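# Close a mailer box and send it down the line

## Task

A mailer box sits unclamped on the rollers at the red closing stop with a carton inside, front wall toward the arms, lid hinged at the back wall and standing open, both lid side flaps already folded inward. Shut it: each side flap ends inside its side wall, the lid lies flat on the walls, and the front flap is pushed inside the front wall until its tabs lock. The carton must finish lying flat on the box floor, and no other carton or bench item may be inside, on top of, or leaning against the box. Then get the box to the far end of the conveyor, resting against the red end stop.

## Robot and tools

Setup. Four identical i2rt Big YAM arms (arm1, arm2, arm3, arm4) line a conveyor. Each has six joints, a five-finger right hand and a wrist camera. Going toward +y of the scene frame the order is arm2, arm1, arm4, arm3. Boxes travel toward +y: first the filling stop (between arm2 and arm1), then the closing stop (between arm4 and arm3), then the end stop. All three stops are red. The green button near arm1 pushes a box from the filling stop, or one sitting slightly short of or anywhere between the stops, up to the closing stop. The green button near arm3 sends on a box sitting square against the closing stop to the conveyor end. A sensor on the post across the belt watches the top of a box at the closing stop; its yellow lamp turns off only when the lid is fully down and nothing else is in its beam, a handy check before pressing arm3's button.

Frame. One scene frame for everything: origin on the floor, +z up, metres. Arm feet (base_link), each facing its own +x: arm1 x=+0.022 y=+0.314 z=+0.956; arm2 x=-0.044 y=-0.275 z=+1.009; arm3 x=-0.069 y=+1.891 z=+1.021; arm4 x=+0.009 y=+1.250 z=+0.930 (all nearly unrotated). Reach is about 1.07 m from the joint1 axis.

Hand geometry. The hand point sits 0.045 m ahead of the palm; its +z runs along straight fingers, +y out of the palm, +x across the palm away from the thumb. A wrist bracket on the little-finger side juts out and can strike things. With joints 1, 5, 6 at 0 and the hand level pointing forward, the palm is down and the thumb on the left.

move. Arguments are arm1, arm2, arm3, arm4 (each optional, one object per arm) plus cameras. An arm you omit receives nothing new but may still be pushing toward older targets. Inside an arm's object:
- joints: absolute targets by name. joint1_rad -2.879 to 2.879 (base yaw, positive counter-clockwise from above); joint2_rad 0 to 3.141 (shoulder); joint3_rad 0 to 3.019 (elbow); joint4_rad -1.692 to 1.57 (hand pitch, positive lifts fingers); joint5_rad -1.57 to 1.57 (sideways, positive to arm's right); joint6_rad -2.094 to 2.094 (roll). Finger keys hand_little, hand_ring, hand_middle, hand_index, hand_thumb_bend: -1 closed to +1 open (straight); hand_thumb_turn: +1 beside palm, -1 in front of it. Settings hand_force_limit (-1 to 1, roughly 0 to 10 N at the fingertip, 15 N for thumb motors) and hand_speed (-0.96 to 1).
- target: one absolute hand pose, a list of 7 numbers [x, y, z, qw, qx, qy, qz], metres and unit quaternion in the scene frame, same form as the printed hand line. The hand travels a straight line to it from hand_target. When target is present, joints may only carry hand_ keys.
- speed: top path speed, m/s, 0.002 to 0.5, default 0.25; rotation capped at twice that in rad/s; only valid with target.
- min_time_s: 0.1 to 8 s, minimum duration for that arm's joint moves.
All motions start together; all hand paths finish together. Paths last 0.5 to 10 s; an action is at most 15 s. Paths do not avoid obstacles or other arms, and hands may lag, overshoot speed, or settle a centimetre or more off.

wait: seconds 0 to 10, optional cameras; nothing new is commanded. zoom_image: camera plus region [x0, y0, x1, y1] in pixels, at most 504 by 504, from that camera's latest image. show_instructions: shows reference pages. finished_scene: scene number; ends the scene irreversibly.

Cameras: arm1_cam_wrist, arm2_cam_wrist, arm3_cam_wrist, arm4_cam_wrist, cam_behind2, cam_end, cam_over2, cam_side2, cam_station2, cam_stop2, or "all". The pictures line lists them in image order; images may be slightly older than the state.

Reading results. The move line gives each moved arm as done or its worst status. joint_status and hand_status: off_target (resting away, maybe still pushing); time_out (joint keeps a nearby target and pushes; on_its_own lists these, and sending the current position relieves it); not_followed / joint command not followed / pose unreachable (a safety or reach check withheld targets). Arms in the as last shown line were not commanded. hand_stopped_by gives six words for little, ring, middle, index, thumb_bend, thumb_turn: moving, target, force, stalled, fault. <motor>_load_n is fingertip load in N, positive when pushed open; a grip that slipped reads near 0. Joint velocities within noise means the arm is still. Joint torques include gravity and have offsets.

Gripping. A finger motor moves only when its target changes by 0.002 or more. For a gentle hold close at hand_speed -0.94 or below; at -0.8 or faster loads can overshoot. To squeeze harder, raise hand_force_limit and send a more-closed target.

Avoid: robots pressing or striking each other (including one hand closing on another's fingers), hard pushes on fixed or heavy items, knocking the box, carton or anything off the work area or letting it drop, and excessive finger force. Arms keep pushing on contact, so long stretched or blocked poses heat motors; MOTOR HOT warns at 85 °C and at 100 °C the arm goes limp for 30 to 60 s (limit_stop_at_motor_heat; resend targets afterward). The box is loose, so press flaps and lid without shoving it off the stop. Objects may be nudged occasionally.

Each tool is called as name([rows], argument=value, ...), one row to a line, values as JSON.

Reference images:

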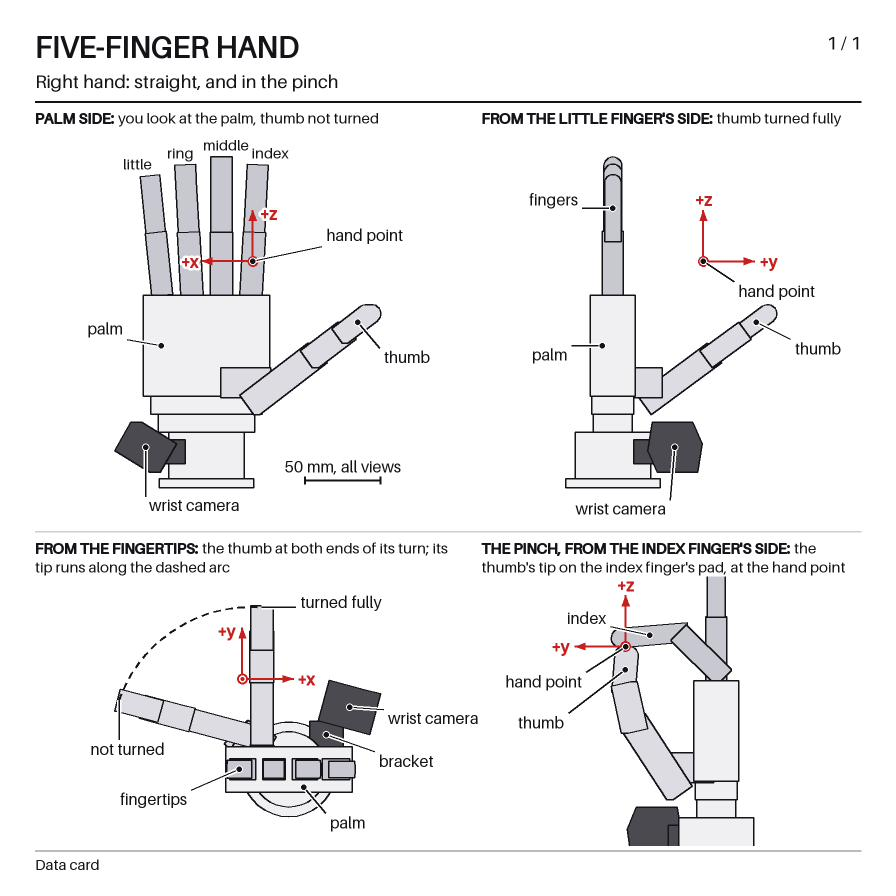

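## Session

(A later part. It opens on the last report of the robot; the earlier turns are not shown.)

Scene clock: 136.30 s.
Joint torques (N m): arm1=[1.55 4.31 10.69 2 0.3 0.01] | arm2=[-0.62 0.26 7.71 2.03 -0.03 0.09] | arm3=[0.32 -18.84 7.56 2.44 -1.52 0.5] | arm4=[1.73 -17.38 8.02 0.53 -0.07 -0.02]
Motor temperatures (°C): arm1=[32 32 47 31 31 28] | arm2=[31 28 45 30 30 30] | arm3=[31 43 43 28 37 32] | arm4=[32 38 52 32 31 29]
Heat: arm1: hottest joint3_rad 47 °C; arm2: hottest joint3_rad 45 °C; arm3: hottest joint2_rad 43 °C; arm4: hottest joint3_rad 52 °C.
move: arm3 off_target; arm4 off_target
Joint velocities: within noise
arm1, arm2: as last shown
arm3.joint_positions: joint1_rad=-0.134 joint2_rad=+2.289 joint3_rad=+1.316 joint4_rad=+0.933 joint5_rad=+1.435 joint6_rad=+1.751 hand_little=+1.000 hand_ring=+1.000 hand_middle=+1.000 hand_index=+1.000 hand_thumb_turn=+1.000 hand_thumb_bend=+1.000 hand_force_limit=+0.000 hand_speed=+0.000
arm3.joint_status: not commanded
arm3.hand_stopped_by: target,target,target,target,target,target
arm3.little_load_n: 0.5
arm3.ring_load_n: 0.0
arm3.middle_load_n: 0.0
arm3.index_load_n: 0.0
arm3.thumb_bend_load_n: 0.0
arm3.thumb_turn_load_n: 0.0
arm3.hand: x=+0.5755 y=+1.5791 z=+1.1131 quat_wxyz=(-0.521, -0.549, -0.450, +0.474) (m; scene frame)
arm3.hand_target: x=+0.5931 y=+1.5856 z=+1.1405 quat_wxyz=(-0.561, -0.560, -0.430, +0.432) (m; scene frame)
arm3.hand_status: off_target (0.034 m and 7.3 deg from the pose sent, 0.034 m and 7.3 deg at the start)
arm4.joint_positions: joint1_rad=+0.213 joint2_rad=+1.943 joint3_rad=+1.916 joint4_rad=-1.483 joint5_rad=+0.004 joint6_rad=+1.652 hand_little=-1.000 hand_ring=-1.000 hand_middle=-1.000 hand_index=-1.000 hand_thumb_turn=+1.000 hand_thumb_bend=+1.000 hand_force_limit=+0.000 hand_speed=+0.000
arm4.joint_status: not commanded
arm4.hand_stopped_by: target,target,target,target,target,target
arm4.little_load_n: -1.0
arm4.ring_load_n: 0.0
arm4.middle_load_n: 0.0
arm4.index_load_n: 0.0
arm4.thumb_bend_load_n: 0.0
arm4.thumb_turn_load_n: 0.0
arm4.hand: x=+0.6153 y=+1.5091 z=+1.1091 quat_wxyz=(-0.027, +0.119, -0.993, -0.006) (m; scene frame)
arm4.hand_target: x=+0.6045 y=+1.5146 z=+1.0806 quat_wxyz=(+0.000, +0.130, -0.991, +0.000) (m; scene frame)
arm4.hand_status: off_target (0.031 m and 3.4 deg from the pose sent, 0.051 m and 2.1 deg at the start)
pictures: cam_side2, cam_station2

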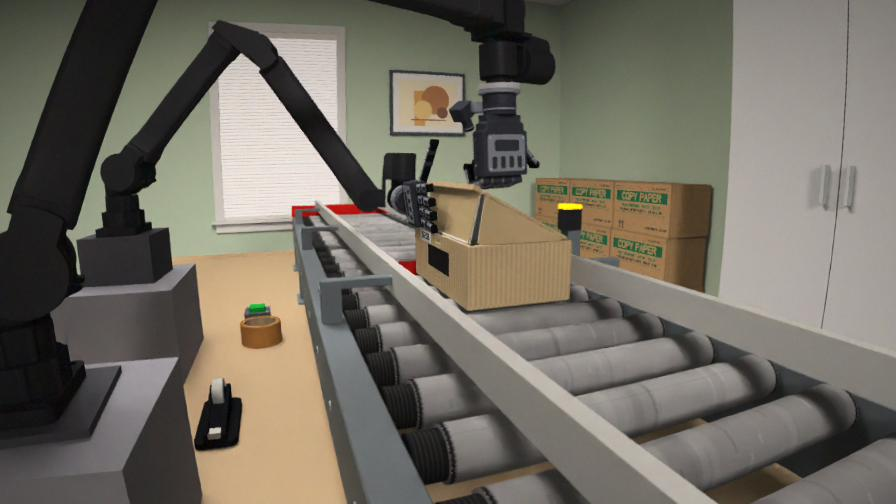

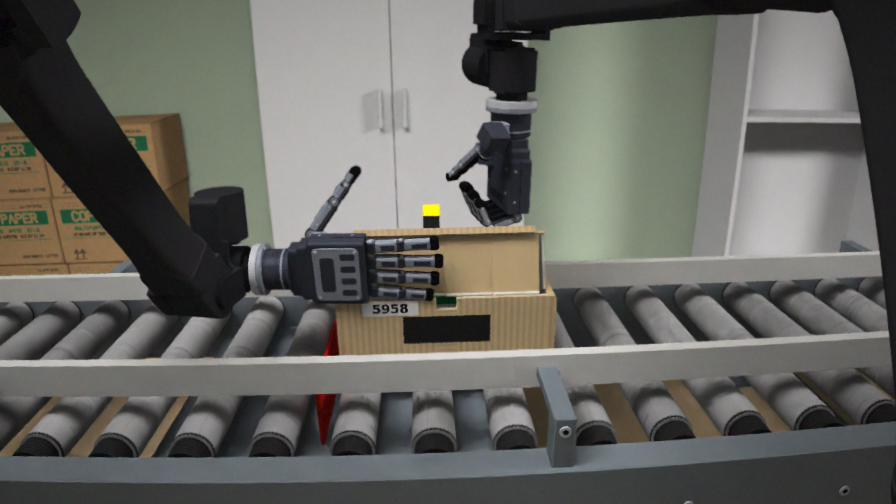

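move(arm4={"target": [0.605, 1.515, 1.060, 0, -0.1305, 0.9914, 0], "speed": 0.06}, cameras=["cam_side2","cam_station2"])

zoom_image(camera="cam_side2", region=[320, 130, 560, 310])

zoom_image(camera="cam_station2", region=[300, 180, 600, 380])

Scene clock: 140.57 s.
Joint torques (N m): arm1=[1.49 4.31 10.7 2.02 0.3 0.01] | arm2=[-0.67 0.67 7.68 2.14 0.04 0.06] | arm3=[0.32 -18.84 7.56 2.45 -1.52 0.51] | arm4=[1.73 -15.62 6.5 1.14 -0.07 -0.02]
Motor temperatures (°C): arm1=[32 32 47 31 31 28] | arm2=[31 28 45 30 30 30] | arm3=[31 44 43 28 37 32] | arm4=[32 37 51 32 30 29]
Heat: arm1: hottest joint3_rad 47 °C; arm2: hottest joint3_rad 45 °C; arm3: hottest joint2_rad 44 °C; arm4: hottest joint3_rad 51 °C.
move: arm4 off_target
Joint velocities: within noise
arm1, arm2, arm3: as last shown
arm3.little_load_n: 0.0
arm4.joint_positions: joint1_rad=+0.213 joint2_rad=+1.927 joint3_rad=+1.886 joint4_rad=-1.448 joint5_rad=+0.004 joint6_rad=+1.651 hand_little=-1.000 hand_ring=-1.000 hand_middle=-1.000 hand_index=-1.000 hand_thumb_turn=+1.000 hand_thumb_bend=+1.000 hand_force_limit=+0.000 hand_speed=+0.000
arm4.joint_status: not commanded
arm4.hand_stopped_by: target,target,target,target,target,target
arm4.little_load_n: -3.0
arm4.ring_load_n: 0.0
arm4.middle_load_n: 0.5
arm4.index_load_n: 0.0
arm4.thumb_bend_load_n: 0.0
arm4.thumb_turn_load_n: 0.0
arm4.hand: x=+0.6156 y=+1.5093 z=+1.1079 quat_wxyz=(-0.037, +0.119, -0.992, -0.008) (m; scene frame)
arm4.hand_target: x=+0.6032 y=+1.5140 z=+1.0616 quat_wxyz=(+0.000, +0.131, -0.991, +0.000) (m; scene frame)
arm4.hand_status: off_target (0.049 m and 4.5 deg from the pose sent, 0.051 m and 3.4 deg at the start)
pictures: cam_side2, cam_station2

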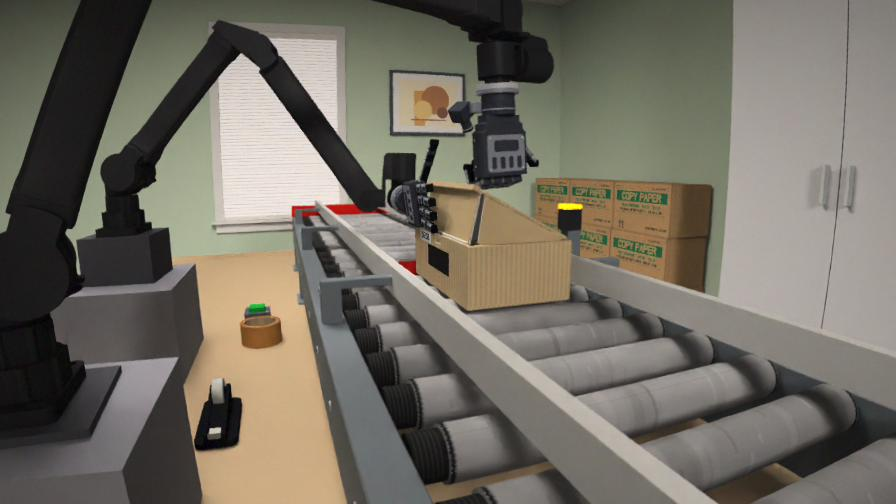

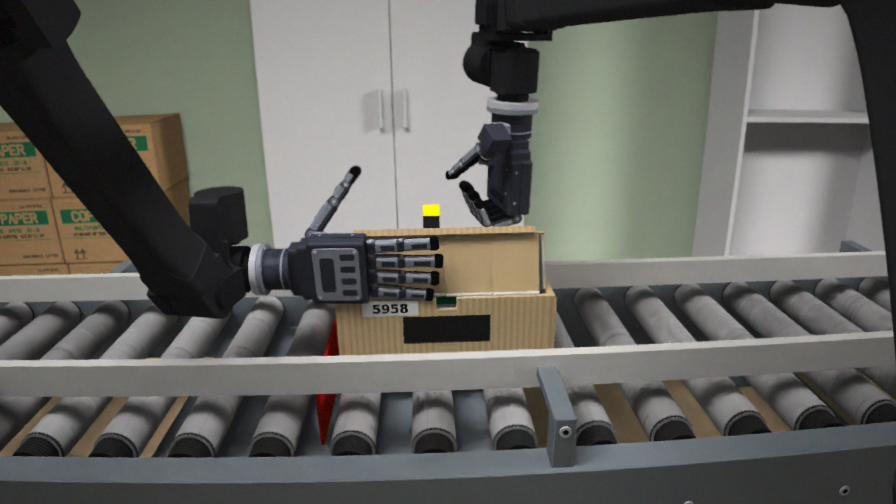

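Scaled by 2.100 from the camera's 896x504 image, which has a finer 1280x720 frame.

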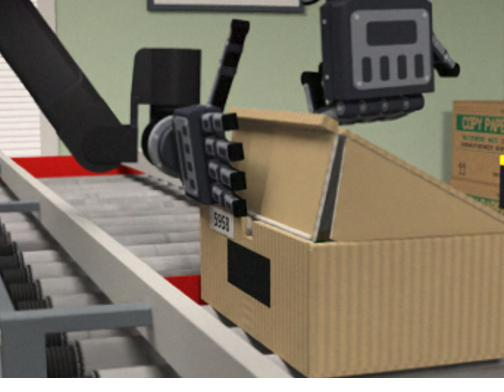

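Scaled by 1.680 from the camera's 896x504 image, which has a finer 1280x720 frame.

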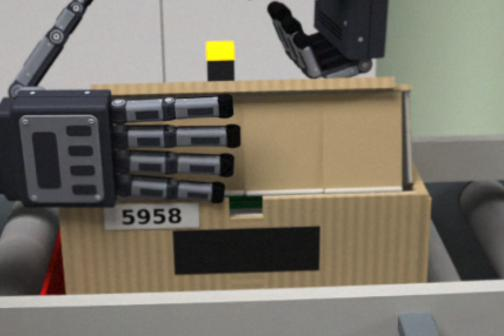

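move(arm3={"target": [0.578, 1.585, 1.140, 0.561, 0.561, 0.4305, -0.4305], "speed": 0.06}, cameras=["cam_side2","cam_station2"])

zoom_image(camera="cam_side2", region=[320, 130, 560, 310])

zoom_image(camera="cam_station2", region=[300, 180, 600, 380])

Scene clock: 146.70 s.
Joint torques (N m): arm1=[1.55 4.31 10.7 2.02 0.3 0.01] | arm2=[-1.03 0.15 7.86 1.83 0.02 0.07] | arm3=[0.09 -20.13 5.24 1.89 -0.58 0.33] | arm4=[1.61 -15.56 6.5 1.14 -0.07 -0.01]
Motor temperatures (°C): arm1=[32 32 47 31 31 28] | arm2=[31 28 45 30 30 30] | arm3=[31 45 43 29 37 32] | arm4=[32 38 50 32 30 29]
Heat: arm1: hottest joint3_rad 47 °C; arm2: hottest joint3_rad 45 °C; arm3: hottest joint2_rad 45 °C; arm4: hottest joint3_rad 50 °C.
move: arm3 off_target
Joint velocities: within noise
arm1, arm2, arm4: as last shown
arm1.thumb_bend_load_n: 0.5
arm3.joint_positions: joint1_rad=-0.136 joint2_rad=+2.284 joint3_rad=+1.290 joint4_rad=+0.970 joint5_rad=+1.404 joint6_rad=+1.776 hand_little=+1.000 hand_ring=+1.000 hand_middle=+1.000 hand_index=+1.000 hand_thumb_turn=+1.000 hand_thumb_bend=+1.000 hand_force_limit=+0.000 hand_speed=+0.000
arm3.joint_status: not commanded
arm3.hand_stopped_by: target,target,target,target,target,target
arm3.little_load_n: 0.0
arm3.ring_load_n: 0.0
arm3.middle_load_n: 0.0
arm3.index_load_n: 0.0
arm3.thumb_bend_load_n: 0.0
arm3.thumb_turn_load_n: 0.0
arm3.hand: x=+0.5720 y=+1.5808 z=+1.1140 quat_wxyz=(-0.537, -0.551, -0.446, +0.456) (m; scene frame)
arm3.hand_target: x=+0.5776 y=+1.5851 z=+1.1398 quat_wxyz=(-0.561, -0.560, -0.430, +0.431) (m; scene frame)
arm3.hand_status: off_target (0.027 m and 4.5 deg from the pose sent, 0.028 m and 7.3 deg at the start)
arm4.middle_load_n: 0.0
pictures: cam_side2, cam_station2

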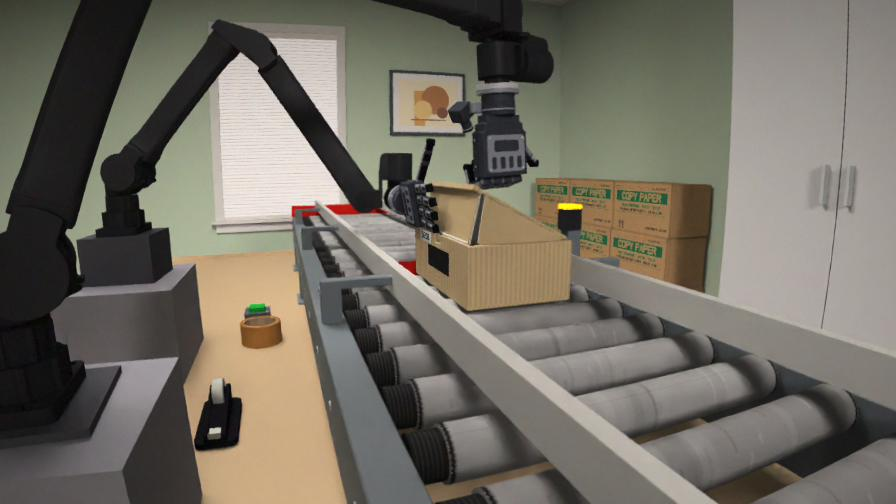

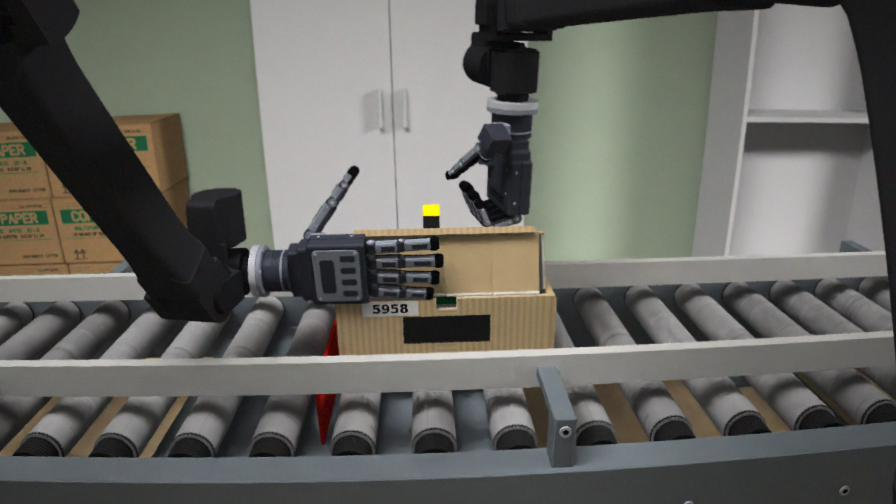

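Scaled by 2.100 from the camera's 896x504 image, which has a finer 1280x720 frame.

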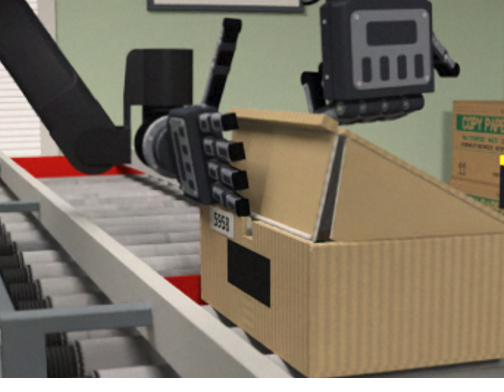

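Scaled by 1.680 from the camera's 896x504 image, which has a finer 1280x720 frame.

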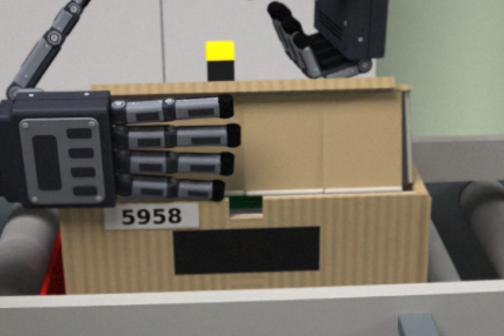

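move(arm3={"target": [0.564, 1.585, 1.140, 0.5417, 0.5417, 0.4545, -0.4545], "speed": 0.06}, arm4={"target": [0.603, 1.515, 1.050, 0, -0.1305, 0.9914, 0], "speed": 0.06}, cameras=["cam_side2","cam_station2"])

zoom_image(camera="cam_side2", region=[320, 130, 560, 310])

zoom_image(camera="cam_station2", region=[300, 180, 600, 380])

Scene clock: 151.03 s.
Joint torques (N m): arm1=[1.49 4.25 10.69 2 0.3 0.01] | arm2=[-0.5 0.44 7.66 1.98 0.01 0.06] | arm3=[-0.26 -20.01 4.74 2.19 0 -0.11] | arm4=[1.73 -14.39 5.93 1.16 -0.06 -0.01]
Motor temperatures (°C): arm1=[32 32 47 31 31 28] | arm2=[31 28 45 30 30 30] | arm3=[31 46 43 29 35 32] | arm4=[32 38 49 32 30 29]
Heat: arm1: hottest joint3_rad 47 °C; arm2: hottest joint3_rad 45 °C; arm3: hottest joint2_rad 46 °C; arm4: hottest joint3_rad 49 °C.
move: arm3 off_target; arm4 off_target
Joint velocities: within noise
arm1, arm2: as last shown
arm1.thumb_bend_load_n: 0.0
arm3.joint_positions: joint1_rad=-0.136 joint2_rad=+2.250 joint3_rad=+1.234 joint4_rad=+0.970 joint5_rad=+1.384 joint6_rad=+1.749 hand_little=+1.000 hand_ring=+1.000 hand_middle=+1.000 hand_index=+1.000 hand_thumb_turn=+1.000 hand_thumb_bend=+1.000 hand_force_limit=+0.000 hand_speed=+0.000
arm3.joint_status: not commanded
arm3.hand_stopped_by: target,target,target,target,target,target
arm3.little_load_n: 0.0
arm3.ring_load_n: 0.0
arm3.middle_load_n: 0.0
arm3.index_load_n: 0.0
arm3.thumb_bend_load_n: 0.0
arm3.thumb_turn_load_n: -0.5
arm3.hand: x=+0.5624 y=+1.5844 z=+1.1146 quat_wxyz=(-0.530, -0.537, -0.466, +0.463) (m; scene frame)
arm3.hand_target: x=+0.5638 y=+1.5850 z=+1.1396 quat_wxyz=(-0.541, -0.542, -0.455, +0.454) (m; scene frame)
arm3.hand_status: off_target (0.025 m and 2.2 deg from the pose sent, 0.027 m and 1.6 deg at the start)
arm4.joint_positions: joint1_rad=+0.213 joint2_rad=+1.912 joint3_rad=+1.862 joint4_rad=-1.421 joint5_rad=+0.004 joint6_rad=+1.651 hand_little=-1.000 hand_ring=-1.000 hand_middle=-1.000 hand_index=-1.000 hand_thumb_turn=+1.000 hand_thumb_bend=+1.000 hand_force_limit=+0.000 hand_speed=+0.000
arm4.joint_status: not commanded
arm4.hand_stopped_by: target,target,target,target,target,target
arm4.little_load_n: -3.5
arm4.ring_load_n: 0.0
arm4.middle_load_n: 0.0
arm4.index_load_n: 0.0
arm4.thumb_bend_load_n: 0.0
arm4.thumb_turn_load_n: 0.0
arm4.hand: x=+0.6152 y=+1.5091 z=+1.1086 quat_wxyz=(-0.046, +0.119, -0.992, -0.010) (m; scene frame)
arm4.hand_target: x=+0.6004 y=+1.5136 z=+1.0526 quat_wxyz=(+0.000, +0.131, -0.991, +0.000) (m; scene frame)
arm4.hand_status: off_target (0.060 m and 5.5 deg from the pose sent, 0.060 m and 4.5 deg at the start)
pictures: cam_side2, cam_station2

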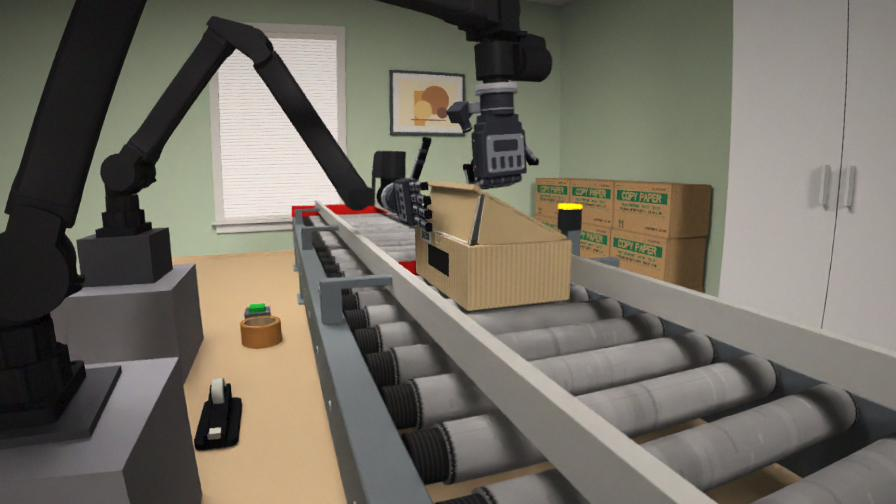

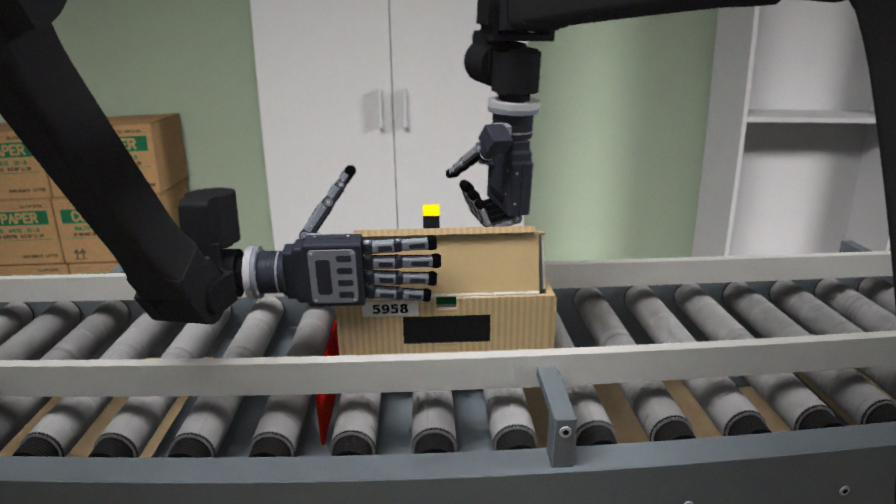

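Scaled by 2.100 from the camera's 896x504 image, which has a finer 1280x720 frame.

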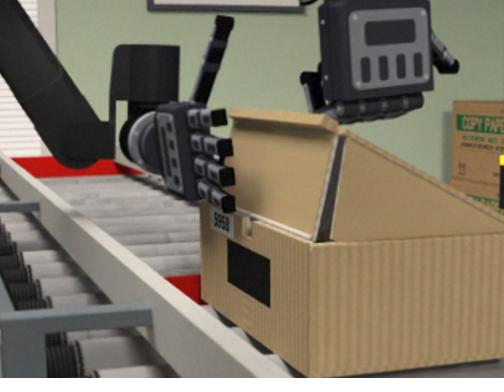

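Scaled by 1.680 from the camera's 896x504 image, which has a finer 1280x720 frame.

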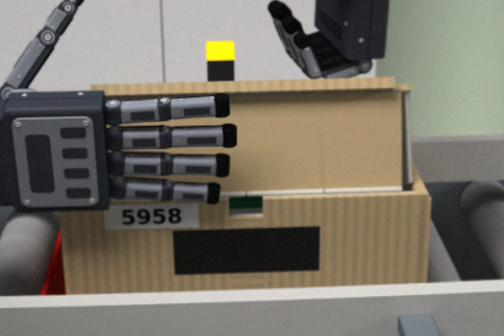

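zoom_image(camera="cam_side2", region=[400, 170, 500, 260])

zoom_image(camera="cam_station2", region=[420, 220, 560, 320])

wait(seconds=0.1, cameras=["cam_over2","cam_stop2"])

zoom_image(camera="cam_over2", region=[340, 80, 600, 260])

Scaled by 5.040 from the camera's 896x504 image, which has a finer 1280x720 frame.

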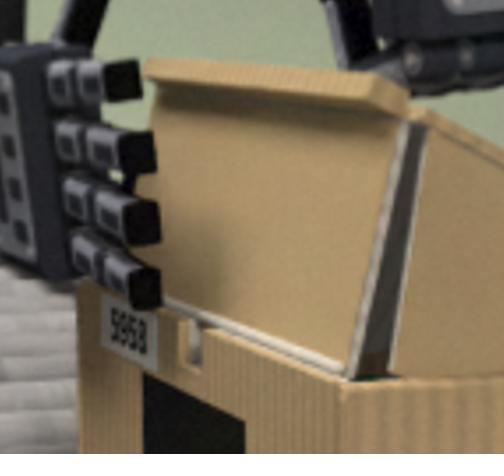

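Scaled by 3.600 from the camera's 896x504 image, which has a finer 1280x720 frame.

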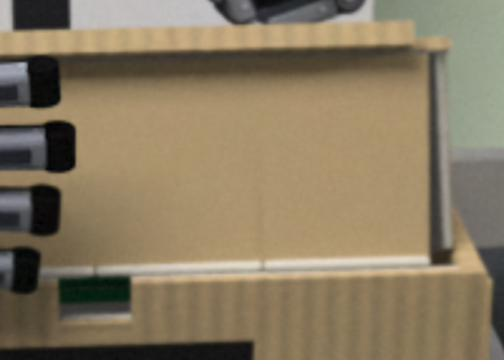

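Scene clock: 155.70 s.
Joint torques (N m): arm1=[1.49 4.25 10.69 2 0.3 0.01] | arm2=[-1.44 0.09 7.75 1.69 0.03 0.02] | arm3=[-0.26 -20.01 4.75 2.19 0 -0.11] | arm4=[1.79 -14.39 5.91 1.16 -0.06 -0.01]
Motor temperatures (°C): arm1=[32 32 47 31 31 28] | arm2=[31 28 45 30 30 30] | arm3=[31 45 42 29 34 32] | arm4=[32 38 49 32 30 29]
Heat: arm1: hottest joint3_rad 47 °C; arm2: hottest joint3_rad 45 °C; arm3: hottest joint2_rad 45 °C; arm4: hottest joint3_rad 49 °C.
Joint velocities: within noise
arm1.joint_positions: joint1_rad=+0.146 joint2_rad=+0.638 joint3_rad=+1.447 joint4_rad=-1.211 joint5_rad=+0.121 joint6_rad=-1.223 hand_little=+1.000 hand_ring=+1.000 hand_middle=+1.000 hand_index=+1.000 hand_thumb_turn=+1.000 hand_thumb_bend=+1.000 hand_force_limit=+0.000 hand_speed=-0.800
arm1.joint_status: not commanded
arm1.hand_stopped_by: target,target,target,target,target,target
arm1.little_load_n: 0.0
arm1.ring_load_n: 0.0
arm1.middle_load_n: 0.0
arm1.index_load_n: 0.0
arm1.thumb_bend_load_n: 0.0
arm1.thumb_turn_load_n: 0.0
arm1.hand: x=+0.2763 y=+0.2789 z=+1.4931 quat_wxyz=(-0.096, +0.827, -0.113, +0.542) (m; scene frame)
arm1.hand_target: x=+0.2742 y=+0.2784 z=+1.5065 quat_wxyz=(-0.100, +0.818, -0.113, +0.555) (m; scene frame)
arm1.hand_status: not commanded
arm2.joint_positions: joint1_rad=-0.143 joint2_rad=+0.629 joint3_rad=+1.377 joint4_rad=-1.236 joint5_rad=-0.055 joint6_rad=-1.030 hand_little=+1.000 hand_ring=+1.000 hand_middle=+1.000 hand_index=+1.000 hand_thumb_turn=+1.000 hand_thumb_bend=+1.000 hand_force_limit=+0.000 hand_speed=-0.800
arm2.joint_status: not commanded
arm2.hand_stopped_by: target,target,target,target,target,target
arm2.little_load_n: 0.0
arm2.ring_load_n: 0.0
arm2.middle_load_n: -0.5
arm2.index_load_n: 0.0
arm2.thumb_bend_load_n: 0.0
arm2.thumb_turn_load_n: 0.0
arm2.hand: x=+0.1904 y=-0.3606 z=+1.4990 quat_wxyz=(-0.100, +0.797, -0.316, +0.505) (m; scene frame)
arm2.hand_target: x=+0.1895 y=-0.3604 z=+1.5107 quat_wxyz=(-0.101, +0.791, -0.313, +0.516) (m; scene frame)
arm2.hand_status: not commanded
arm3.joint_positions: joint1_rad=-0.136 joint2_rad=+2.250 joint3_rad=+1.234 joint4_rad=+0.970 joint5_rad=+1.384 joint6_rad=+1.748 hand_little=+1.000 hand_ring=+1.000 hand_middle=+1.000 hand_index=+1.000 hand_thumb_turn=+1.000 hand_thumb_bend=+1.000 hand_force_limit=+0.000 hand_speed=+0.000
arm3.joint_status: not commanded
arm3.hand_stopped_by: target,target,target,target,target,target
arm3.little_load_n: 0.0
arm3.ring_load_n: 0.0
arm3.middle_load_n: 0.0
arm3.index_load_n: 0.0
arm3.thumb_bend_load_n: 0.0
arm3.thumb_turn_load_n: -0.5
arm3.hand: x=+0.5624 y=+1.5844 z=+1.1146 quat_wxyz=(-0.529, -0.537, -0.466, +0.463) (m; scene frame)
arm3.hand_target: x=+0.5638 y=+1.5850 z=+1.1396 quat_wxyz=(-0.541, -0.542, -0.455, +0.454) (m; scene frame)
arm3.hand_status: off_target (0.025 m and 2.2 deg from the pose sent, 0.027 m and 1.6 deg at the start)
arm4.joint_positions: joint1_rad=+0.213 joint2_rad=+1.912 joint3_rad=+1.862 joint4_rad=-1.421 joint5_rad=+0.004 joint6_rad=+1.651 hand_little=-1.000 hand_ring=-1.000 hand_middle=-1.000 hand_index=-1.000 hand_thumb_turn=+1.000 hand_thumb_bend=+1.000 hand_force_limit=+0.000 hand_speed=+0.000
arm4.joint_status: not commanded
arm4.hand_stopped_by: target,target,target,target,target,target
arm4.little_load_n: -3.5
arm4.ring_load_n: 0.0
arm4.middle_load_n: 0.0
arm4.index_load_n: 0.0
arm4.thumb_bend_load_n: 0.0
arm4.thumb_turn_load_n: 0.0
arm4.hand: x=+0.6152 y=+1.5091 z=+1.1086 quat_wxyz=(-0.046, +0.119, -0.992, -0.010) (m; scene frame)
arm4.hand_target: x=+0.6004 y=+1.5136 z=+1.0526 quat_wxyz=(+0.000, +0.131, -0.991, +0.000) (m; scene frame)
arm4.hand_status: off_target (0.060 m and 5.5 deg from the pose sent, 0.060 m and 4.5 deg at the start)
wait: 0.10 s; at rest from the start
pictures: cam_over2, cam_stop2

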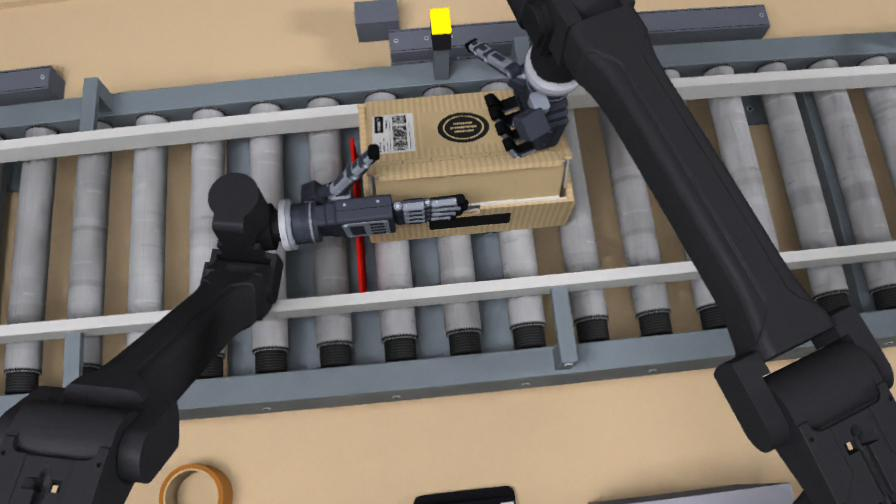

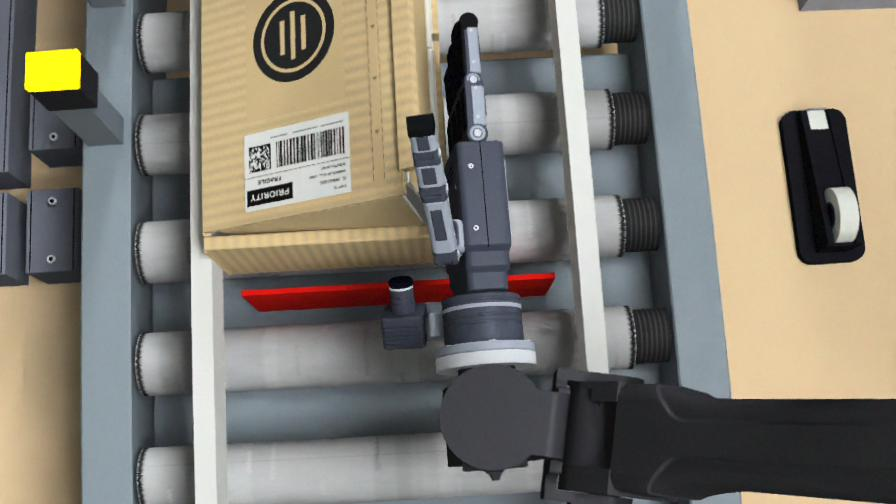

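Scaled by 1.938 from the camera's 896x504 image, which has a finer 1280x720 frame.

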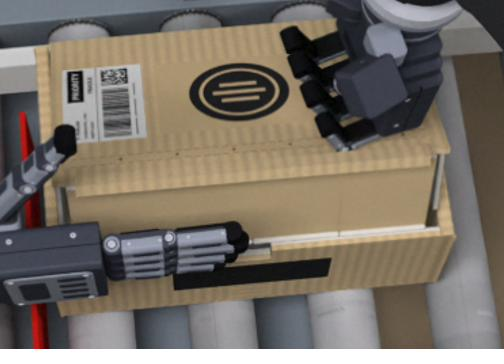

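move(arm4={"target": [0.605, 1.515, 1.190, 0, -0.1305, 0.9914, 0], "speed": 0.1}, arm3={"target": [0.575, 1.587, 1.165, 0.5417, 0.5417, 0.4545, -0.4545], "speed": 0.06}, cameras=["cam_side2","cam_station2"])

zoom_image(camera="cam_side2", region=[370, 150, 520, 260])

zoom_image(camera="cam_station2", region=[300, 180, 600, 380])

Scene clock: 175.03 s.
Joint torques (N m): arm1=[1.49 4.25 10.7 2 0.3 0.01] | arm2=[-0.62 0.56 7.64 1.94 0 0.05] | arm3=[0.21 -20.13 6.89 1.2 -0.03 -0.06] | arm4=[1.55 -20.13 15.9 0.06 -0.23 0.02]
Motor temperatures (°C): arm1=[32 32 47 31 31 28] | arm2=[31 28 46 30 30 30] | arm3=[31 43 41 29 31 31] | arm4=[32 38 48 32 30 29]
Heat: arm1: hottest joint3_rad 47 °C; arm2: hottest joint3_rad 46 °C; arm3: hottest joint2_rad 43 °C; arm4: hottest joint3_rad 48 °C.
move: arm3 off_target; arm4 off_target
Joint velocities: within noise
arm1, arm2: as last shown
arm2.middle_load_n: 0.0
arm2.thumb_bend_load_n: 0.5
arm3.joint_positions: joint1_rad=-0.136 joint2_rad=+2.216 joint3_rad=+1.234 joint4_rad=+0.941 joint5_rad=+1.391 joint6_rad=+1.735 hand_little=+1.000 hand_ring=+1.000 hand_middle=+1.000 hand_index=+1.000 hand_thumb_turn=+1.000 hand_thumb_bend=+1.000 hand_force_limit=+0.000 hand_speed=+0.000
arm3.joint_status: not commanded
arm3.hand_stopped_by: target,target,target,target,target,target
arm3.little_load_n: 0.0
arm3.ring_load_n: 0.0
arm3.middle_load_n: 0.0
arm3.index_load_n: 0.0
arm3.thumb_bend_load_n: 0.0
arm3.thumb_turn_load_n: 0.0
arm3.hand: x=+0.5634 y=+1.5836 z=+1.1312 quat_wxyz=(-0.526, -0.536, -0.466, +0.467) (m; scene frame)
arm3.hand_target: x=+0.5738 y=+1.5873 z=+1.1648 quat_wxyz=(-0.542, -0.542, -0.454, +0.455) (m; scene frame)
arm3.hand_status: off_target (0.036 m and 2.8 deg from the pose sent, 0.052 m and 2.2 deg at the start)
arm4.joint_positions: joint1_rad=+0.214 joint2_rad=+1.937 joint3_rad=+2.049 joint4_rad=-1.676 joint5_rad=+0.002 joint6_rad=+1.651 hand_little=-1.000 hand_ring=-1.000 hand_middle=-1.000 hand_index=-1.000 hand_thumb_turn=+1.000 hand_thumb_bend=+1.000 hand_force_limit=+0.000 hand_speed=+0.000
arm4.joint_status: not commanded
arm4.hand_stopped_by: target,target,target,target,target,target
arm4.little_load_n: 0.0
arm4.ring_load_n: 0.0
arm4.middle_load_n: 0.0
arm4.index_load_n: 0.0
arm4.thumb_bend_load_n: 0.0
arm4.thumb_turn_load_n: 0.0
arm4.hand: x=+0.5976 y=+1.5041 z=+1.1611 quat_wxyz=(+0.000, +0.120, -0.993, -0.001) (m; scene frame)
arm4.hand_target: x=+0.6034 y=+1.5143 z=+1.1896 quat_wxyz=(-0.027, +0.128, -0.991, -0.009) (m; scene frame)
arm4.hand_status: off_target (0.032 m and 1.2 deg from the pose sent, 0.082 m and 5.5 deg at the start; a joint's target at an end of its range on 24 of 57 steps)
pictures: cam_side2, cam_station2

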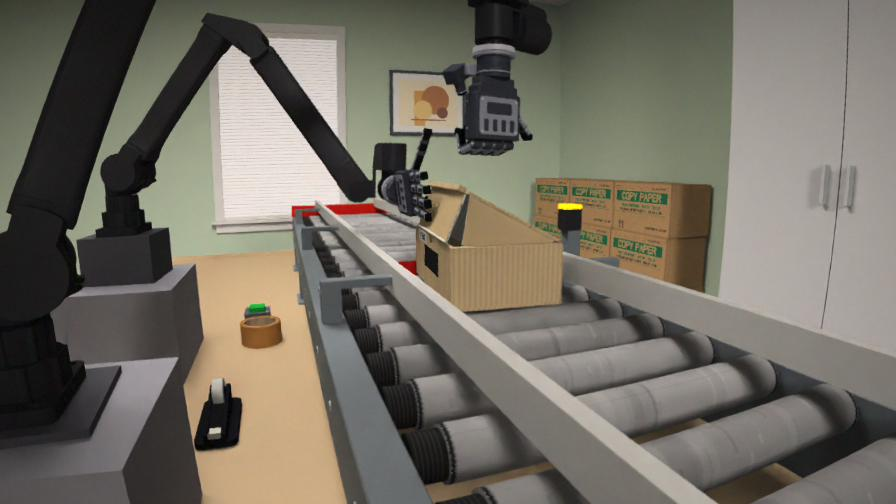

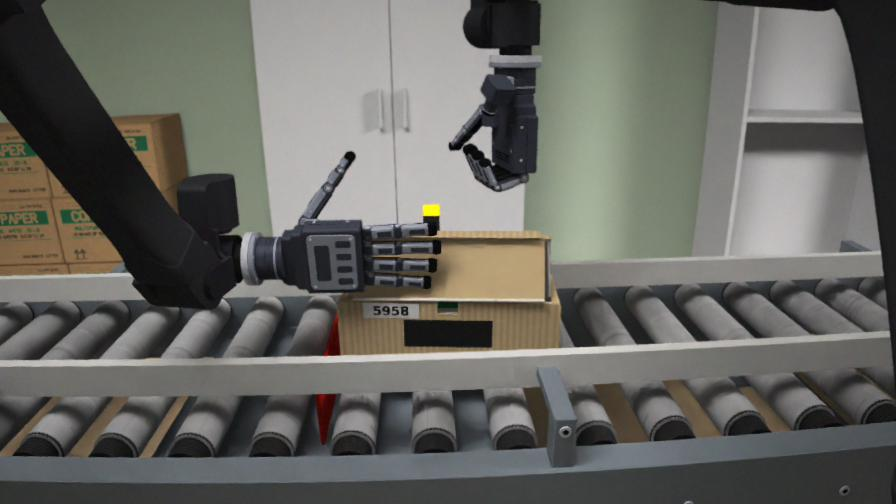

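Scaled by 3.360 from the camera's 896x504 image, which has a finer 1280x720 frame.

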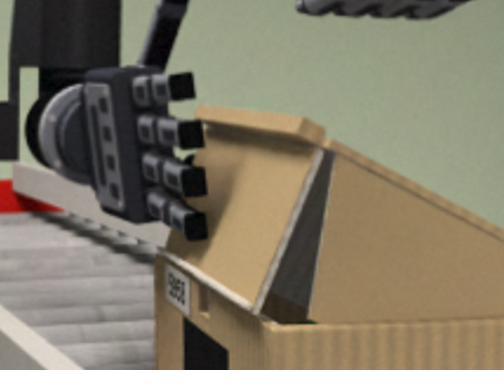

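Scaled by 1.680 from the camera's 896x504 image, which has a finer 1280x720 frame.

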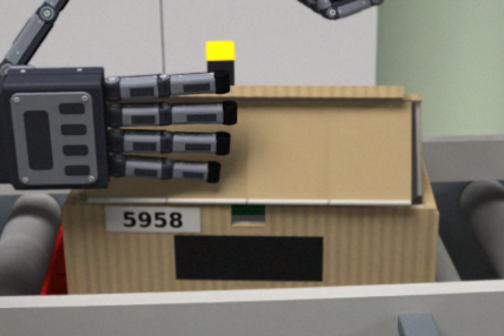

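move(arm3={"target": [0.47, 1.600, 1.170, 0.4956, 0.4685, 0.5296, -0.5044], "speed": 0.12}, cameras=["cam_side2","cam_station2"])

zoom_image(camera="cam_side2", region=[370, 150, 520, 260])

zoom_image(camera="cam_station2", region=[300, 180, 600, 380])

Scene clock: 188.27 s.
Joint torques (N m): arm1=[1.49 4.25 10.7 2 0.3 0] | arm2=[-0.62 0.44 7.45 2 0.01 0] | arm3=[-0.73 -14.92 4.36 2.28 -0.01 -0.11] | arm4=[1.55 -20.19 15.88 0.05 -0.23 0.02]
Motor temperatures (°C): arm1=[32 32 47 31 31 28] | arm2=[31 28 46 30 30 30] | arm3=[31 45 41 28 31 31] | arm4=[32 39 50 32 31 29]
Heat: arm1: hottest joint3_rad 47 °C; arm2: hottest joint3_rad 46 °C; arm3: hottest joint2_rad 45 °C; arm4: hottest joint3_rad 50 °C.
move: arm3 off_target
Joint velocities: within noise
arm1, arm2, arm4: as last shown
arm2.thumb_bend_load_n: 0.0
arm3.joint_positions: joint1_rad=-0.149 joint2_rad=+1.970 joint3_rad=+0.865 joint4_rad=+1.070 joint5_rad=+1.311 joint6_rad=+1.505 hand_little=+1.000 hand_ring=+1.000 hand_middle=+1.000 hand_index=+1.000 hand_thumb_turn=+1.000 hand_thumb_bend=+1.000 hand_force_limit=+0.000 hand_speed=+0.000
arm3.joint_status: not commanded
arm3.hand_stopped_by: target,target,target,target,target,target
arm3.little_load_n: 0.0
arm3.ring_load_n: 0.0
arm3.middle_load_n: 0.0
arm3.index_load_n: 0.0
arm3.thumb_bend_load_n: 0.0
arm3.thumb_turn_load_n: 0.0
arm3.hand: x=+0.4712 y=+1.6031 z=+1.1550 quat_wxyz=(-0.488, -0.464, -0.539, +0.507) (m; scene frame)
arm3.hand_target: x=+0.4699 y=+1.6000 z=+1.1699 quat_wxyz=(-0.495, -0.469, -0.530, +0.504) (m; scene frame)
arm3.hand_status: off_target (0.015 m and 1.5 deg from the pose sent, 0.102 m and 12.0 deg at the start)
arm4.thumb_turn_load_n: -0.5
pictures: cam_side2, cam_station2

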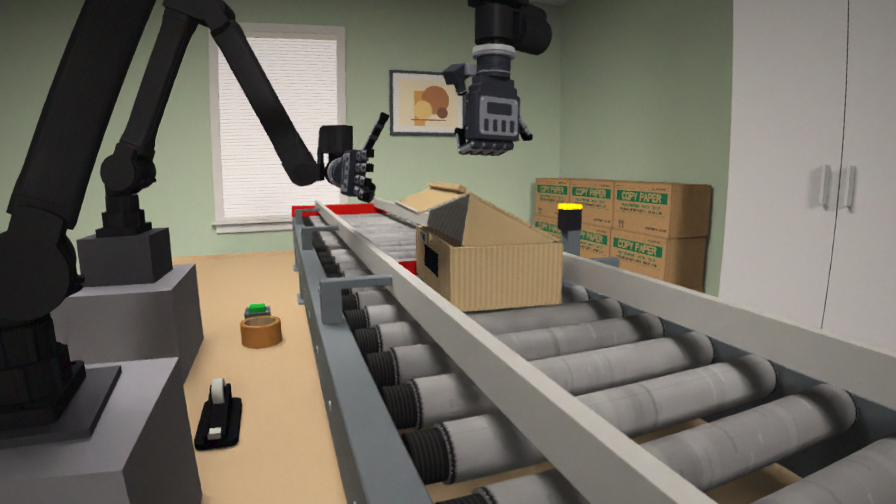

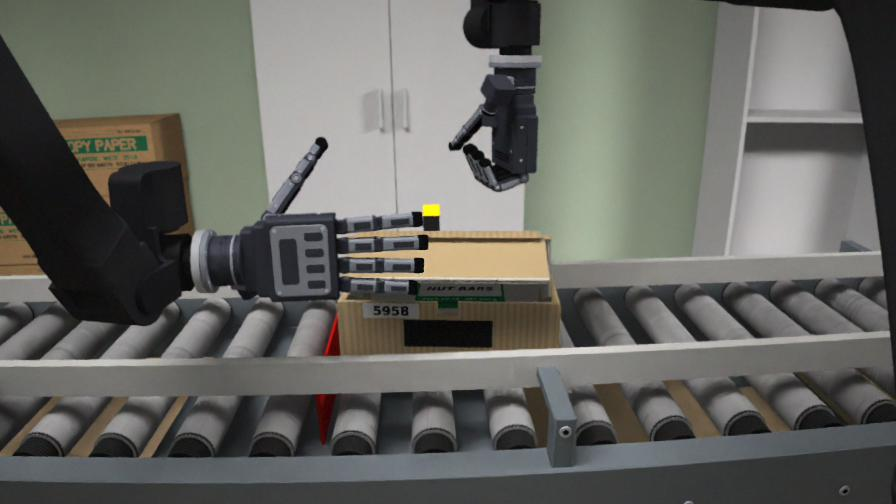

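Scaled by 3.360 from the camera's 896x504 image, which has a finer 1280x720 frame.

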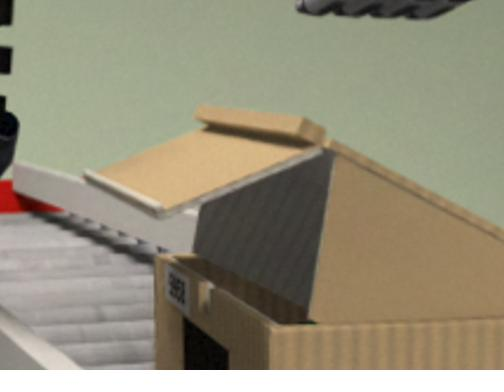

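Scaled by 1.680 from the camera's 896x504 image, which has a finer 1280x720 frame.

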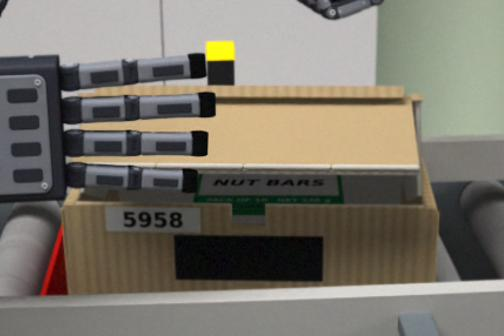

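move(arm3={"target": [0.33, 1.640, 1.180, 0.4956, -0.4685, 0.5296, -0.5044], "speed": 0.3}, cameras=["cam_over2"])

Scene clock: 211.70 s.
Joint torques (N m): arm1=[1.49 4.25 10.69 2 0.3 0.01] | arm2=[-0.73 1.08 7.68 1.77 -0.01 0.03] | arm3=[-0.67 -8.18 8.43 1.5 -0.05 -0.08] | arm4=[1.61 -20.13 15.9 0.05 -0.23 0.02]
Motor temperatures (°C): arm1=[32 32 48 31 31 28] | arm2=[31 28 46 30 30 30] | arm3=[31 43 39 29 30 31] | arm4=[32 40 53 32 31 29]
Heat: arm1: hottest joint3_rad 48 °C; arm2: hottest joint3_rad 46 °C; arm3: hottest joint2_rad 43 °C; arm4: hottest joint3_rad 53 °C.
move: arm3 off_target
Joint velocities: within noise
arm1, arm2, arm4: as last shown
arm3.joint_positions: joint1_rad=-0.865 joint2_rad=+1.416 joint3_rad=+0.469 joint4_rad=+0.891 joint5_rad=-0.851 joint6_rad=+0.059 hand_little=+1.000 hand_ring=+1.000 hand_middle=+1.000 hand_index=+1.000 hand_thumb_turn=+1.000 hand_thumb_bend=+1.000 hand_force_limit=+0.000 hand_speed=+0.000
arm3.joint_status: not commanded
arm3.hand_stopped_by: target,target,target,target,target,target
arm3.little_load_n: 0.0
arm3.ring_load_n: 0.0
arm3.middle_load_n: 0.0
arm3.index_load_n: 0.0
arm3.thumb_bend_load_n: 0.0
arm3.thumb_turn_load_n: -0.5
arm3.hand: x=+0.3225 y=+1.6539 z=+1.1591 quat_wxyz=(-0.501, +0.463, -0.549, +0.483) (m; scene frame)
arm3.hand_target: x=+0.3293 y=+1.6406 z=+1.1804 quat_wxyz=(-0.496, +0.468, -0.530, +0.505) (m; scene frame)
arm3.hand_status: off_target (0.026 m and 3.5 deg from the pose sent, 0.148 m and 111.1 deg at the start; a joint's target at an end of its range on 44 of 127 steps)
arm4.thumb_turn_load_n: 0.0
pictures: cam_over2

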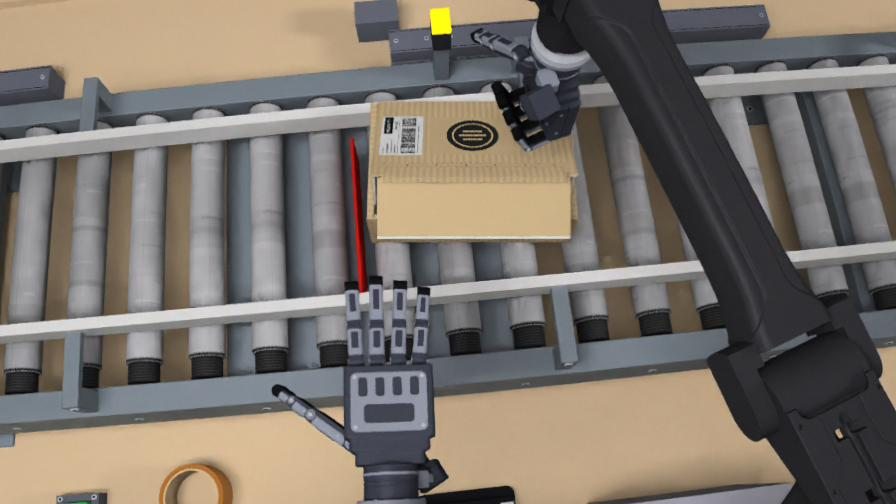

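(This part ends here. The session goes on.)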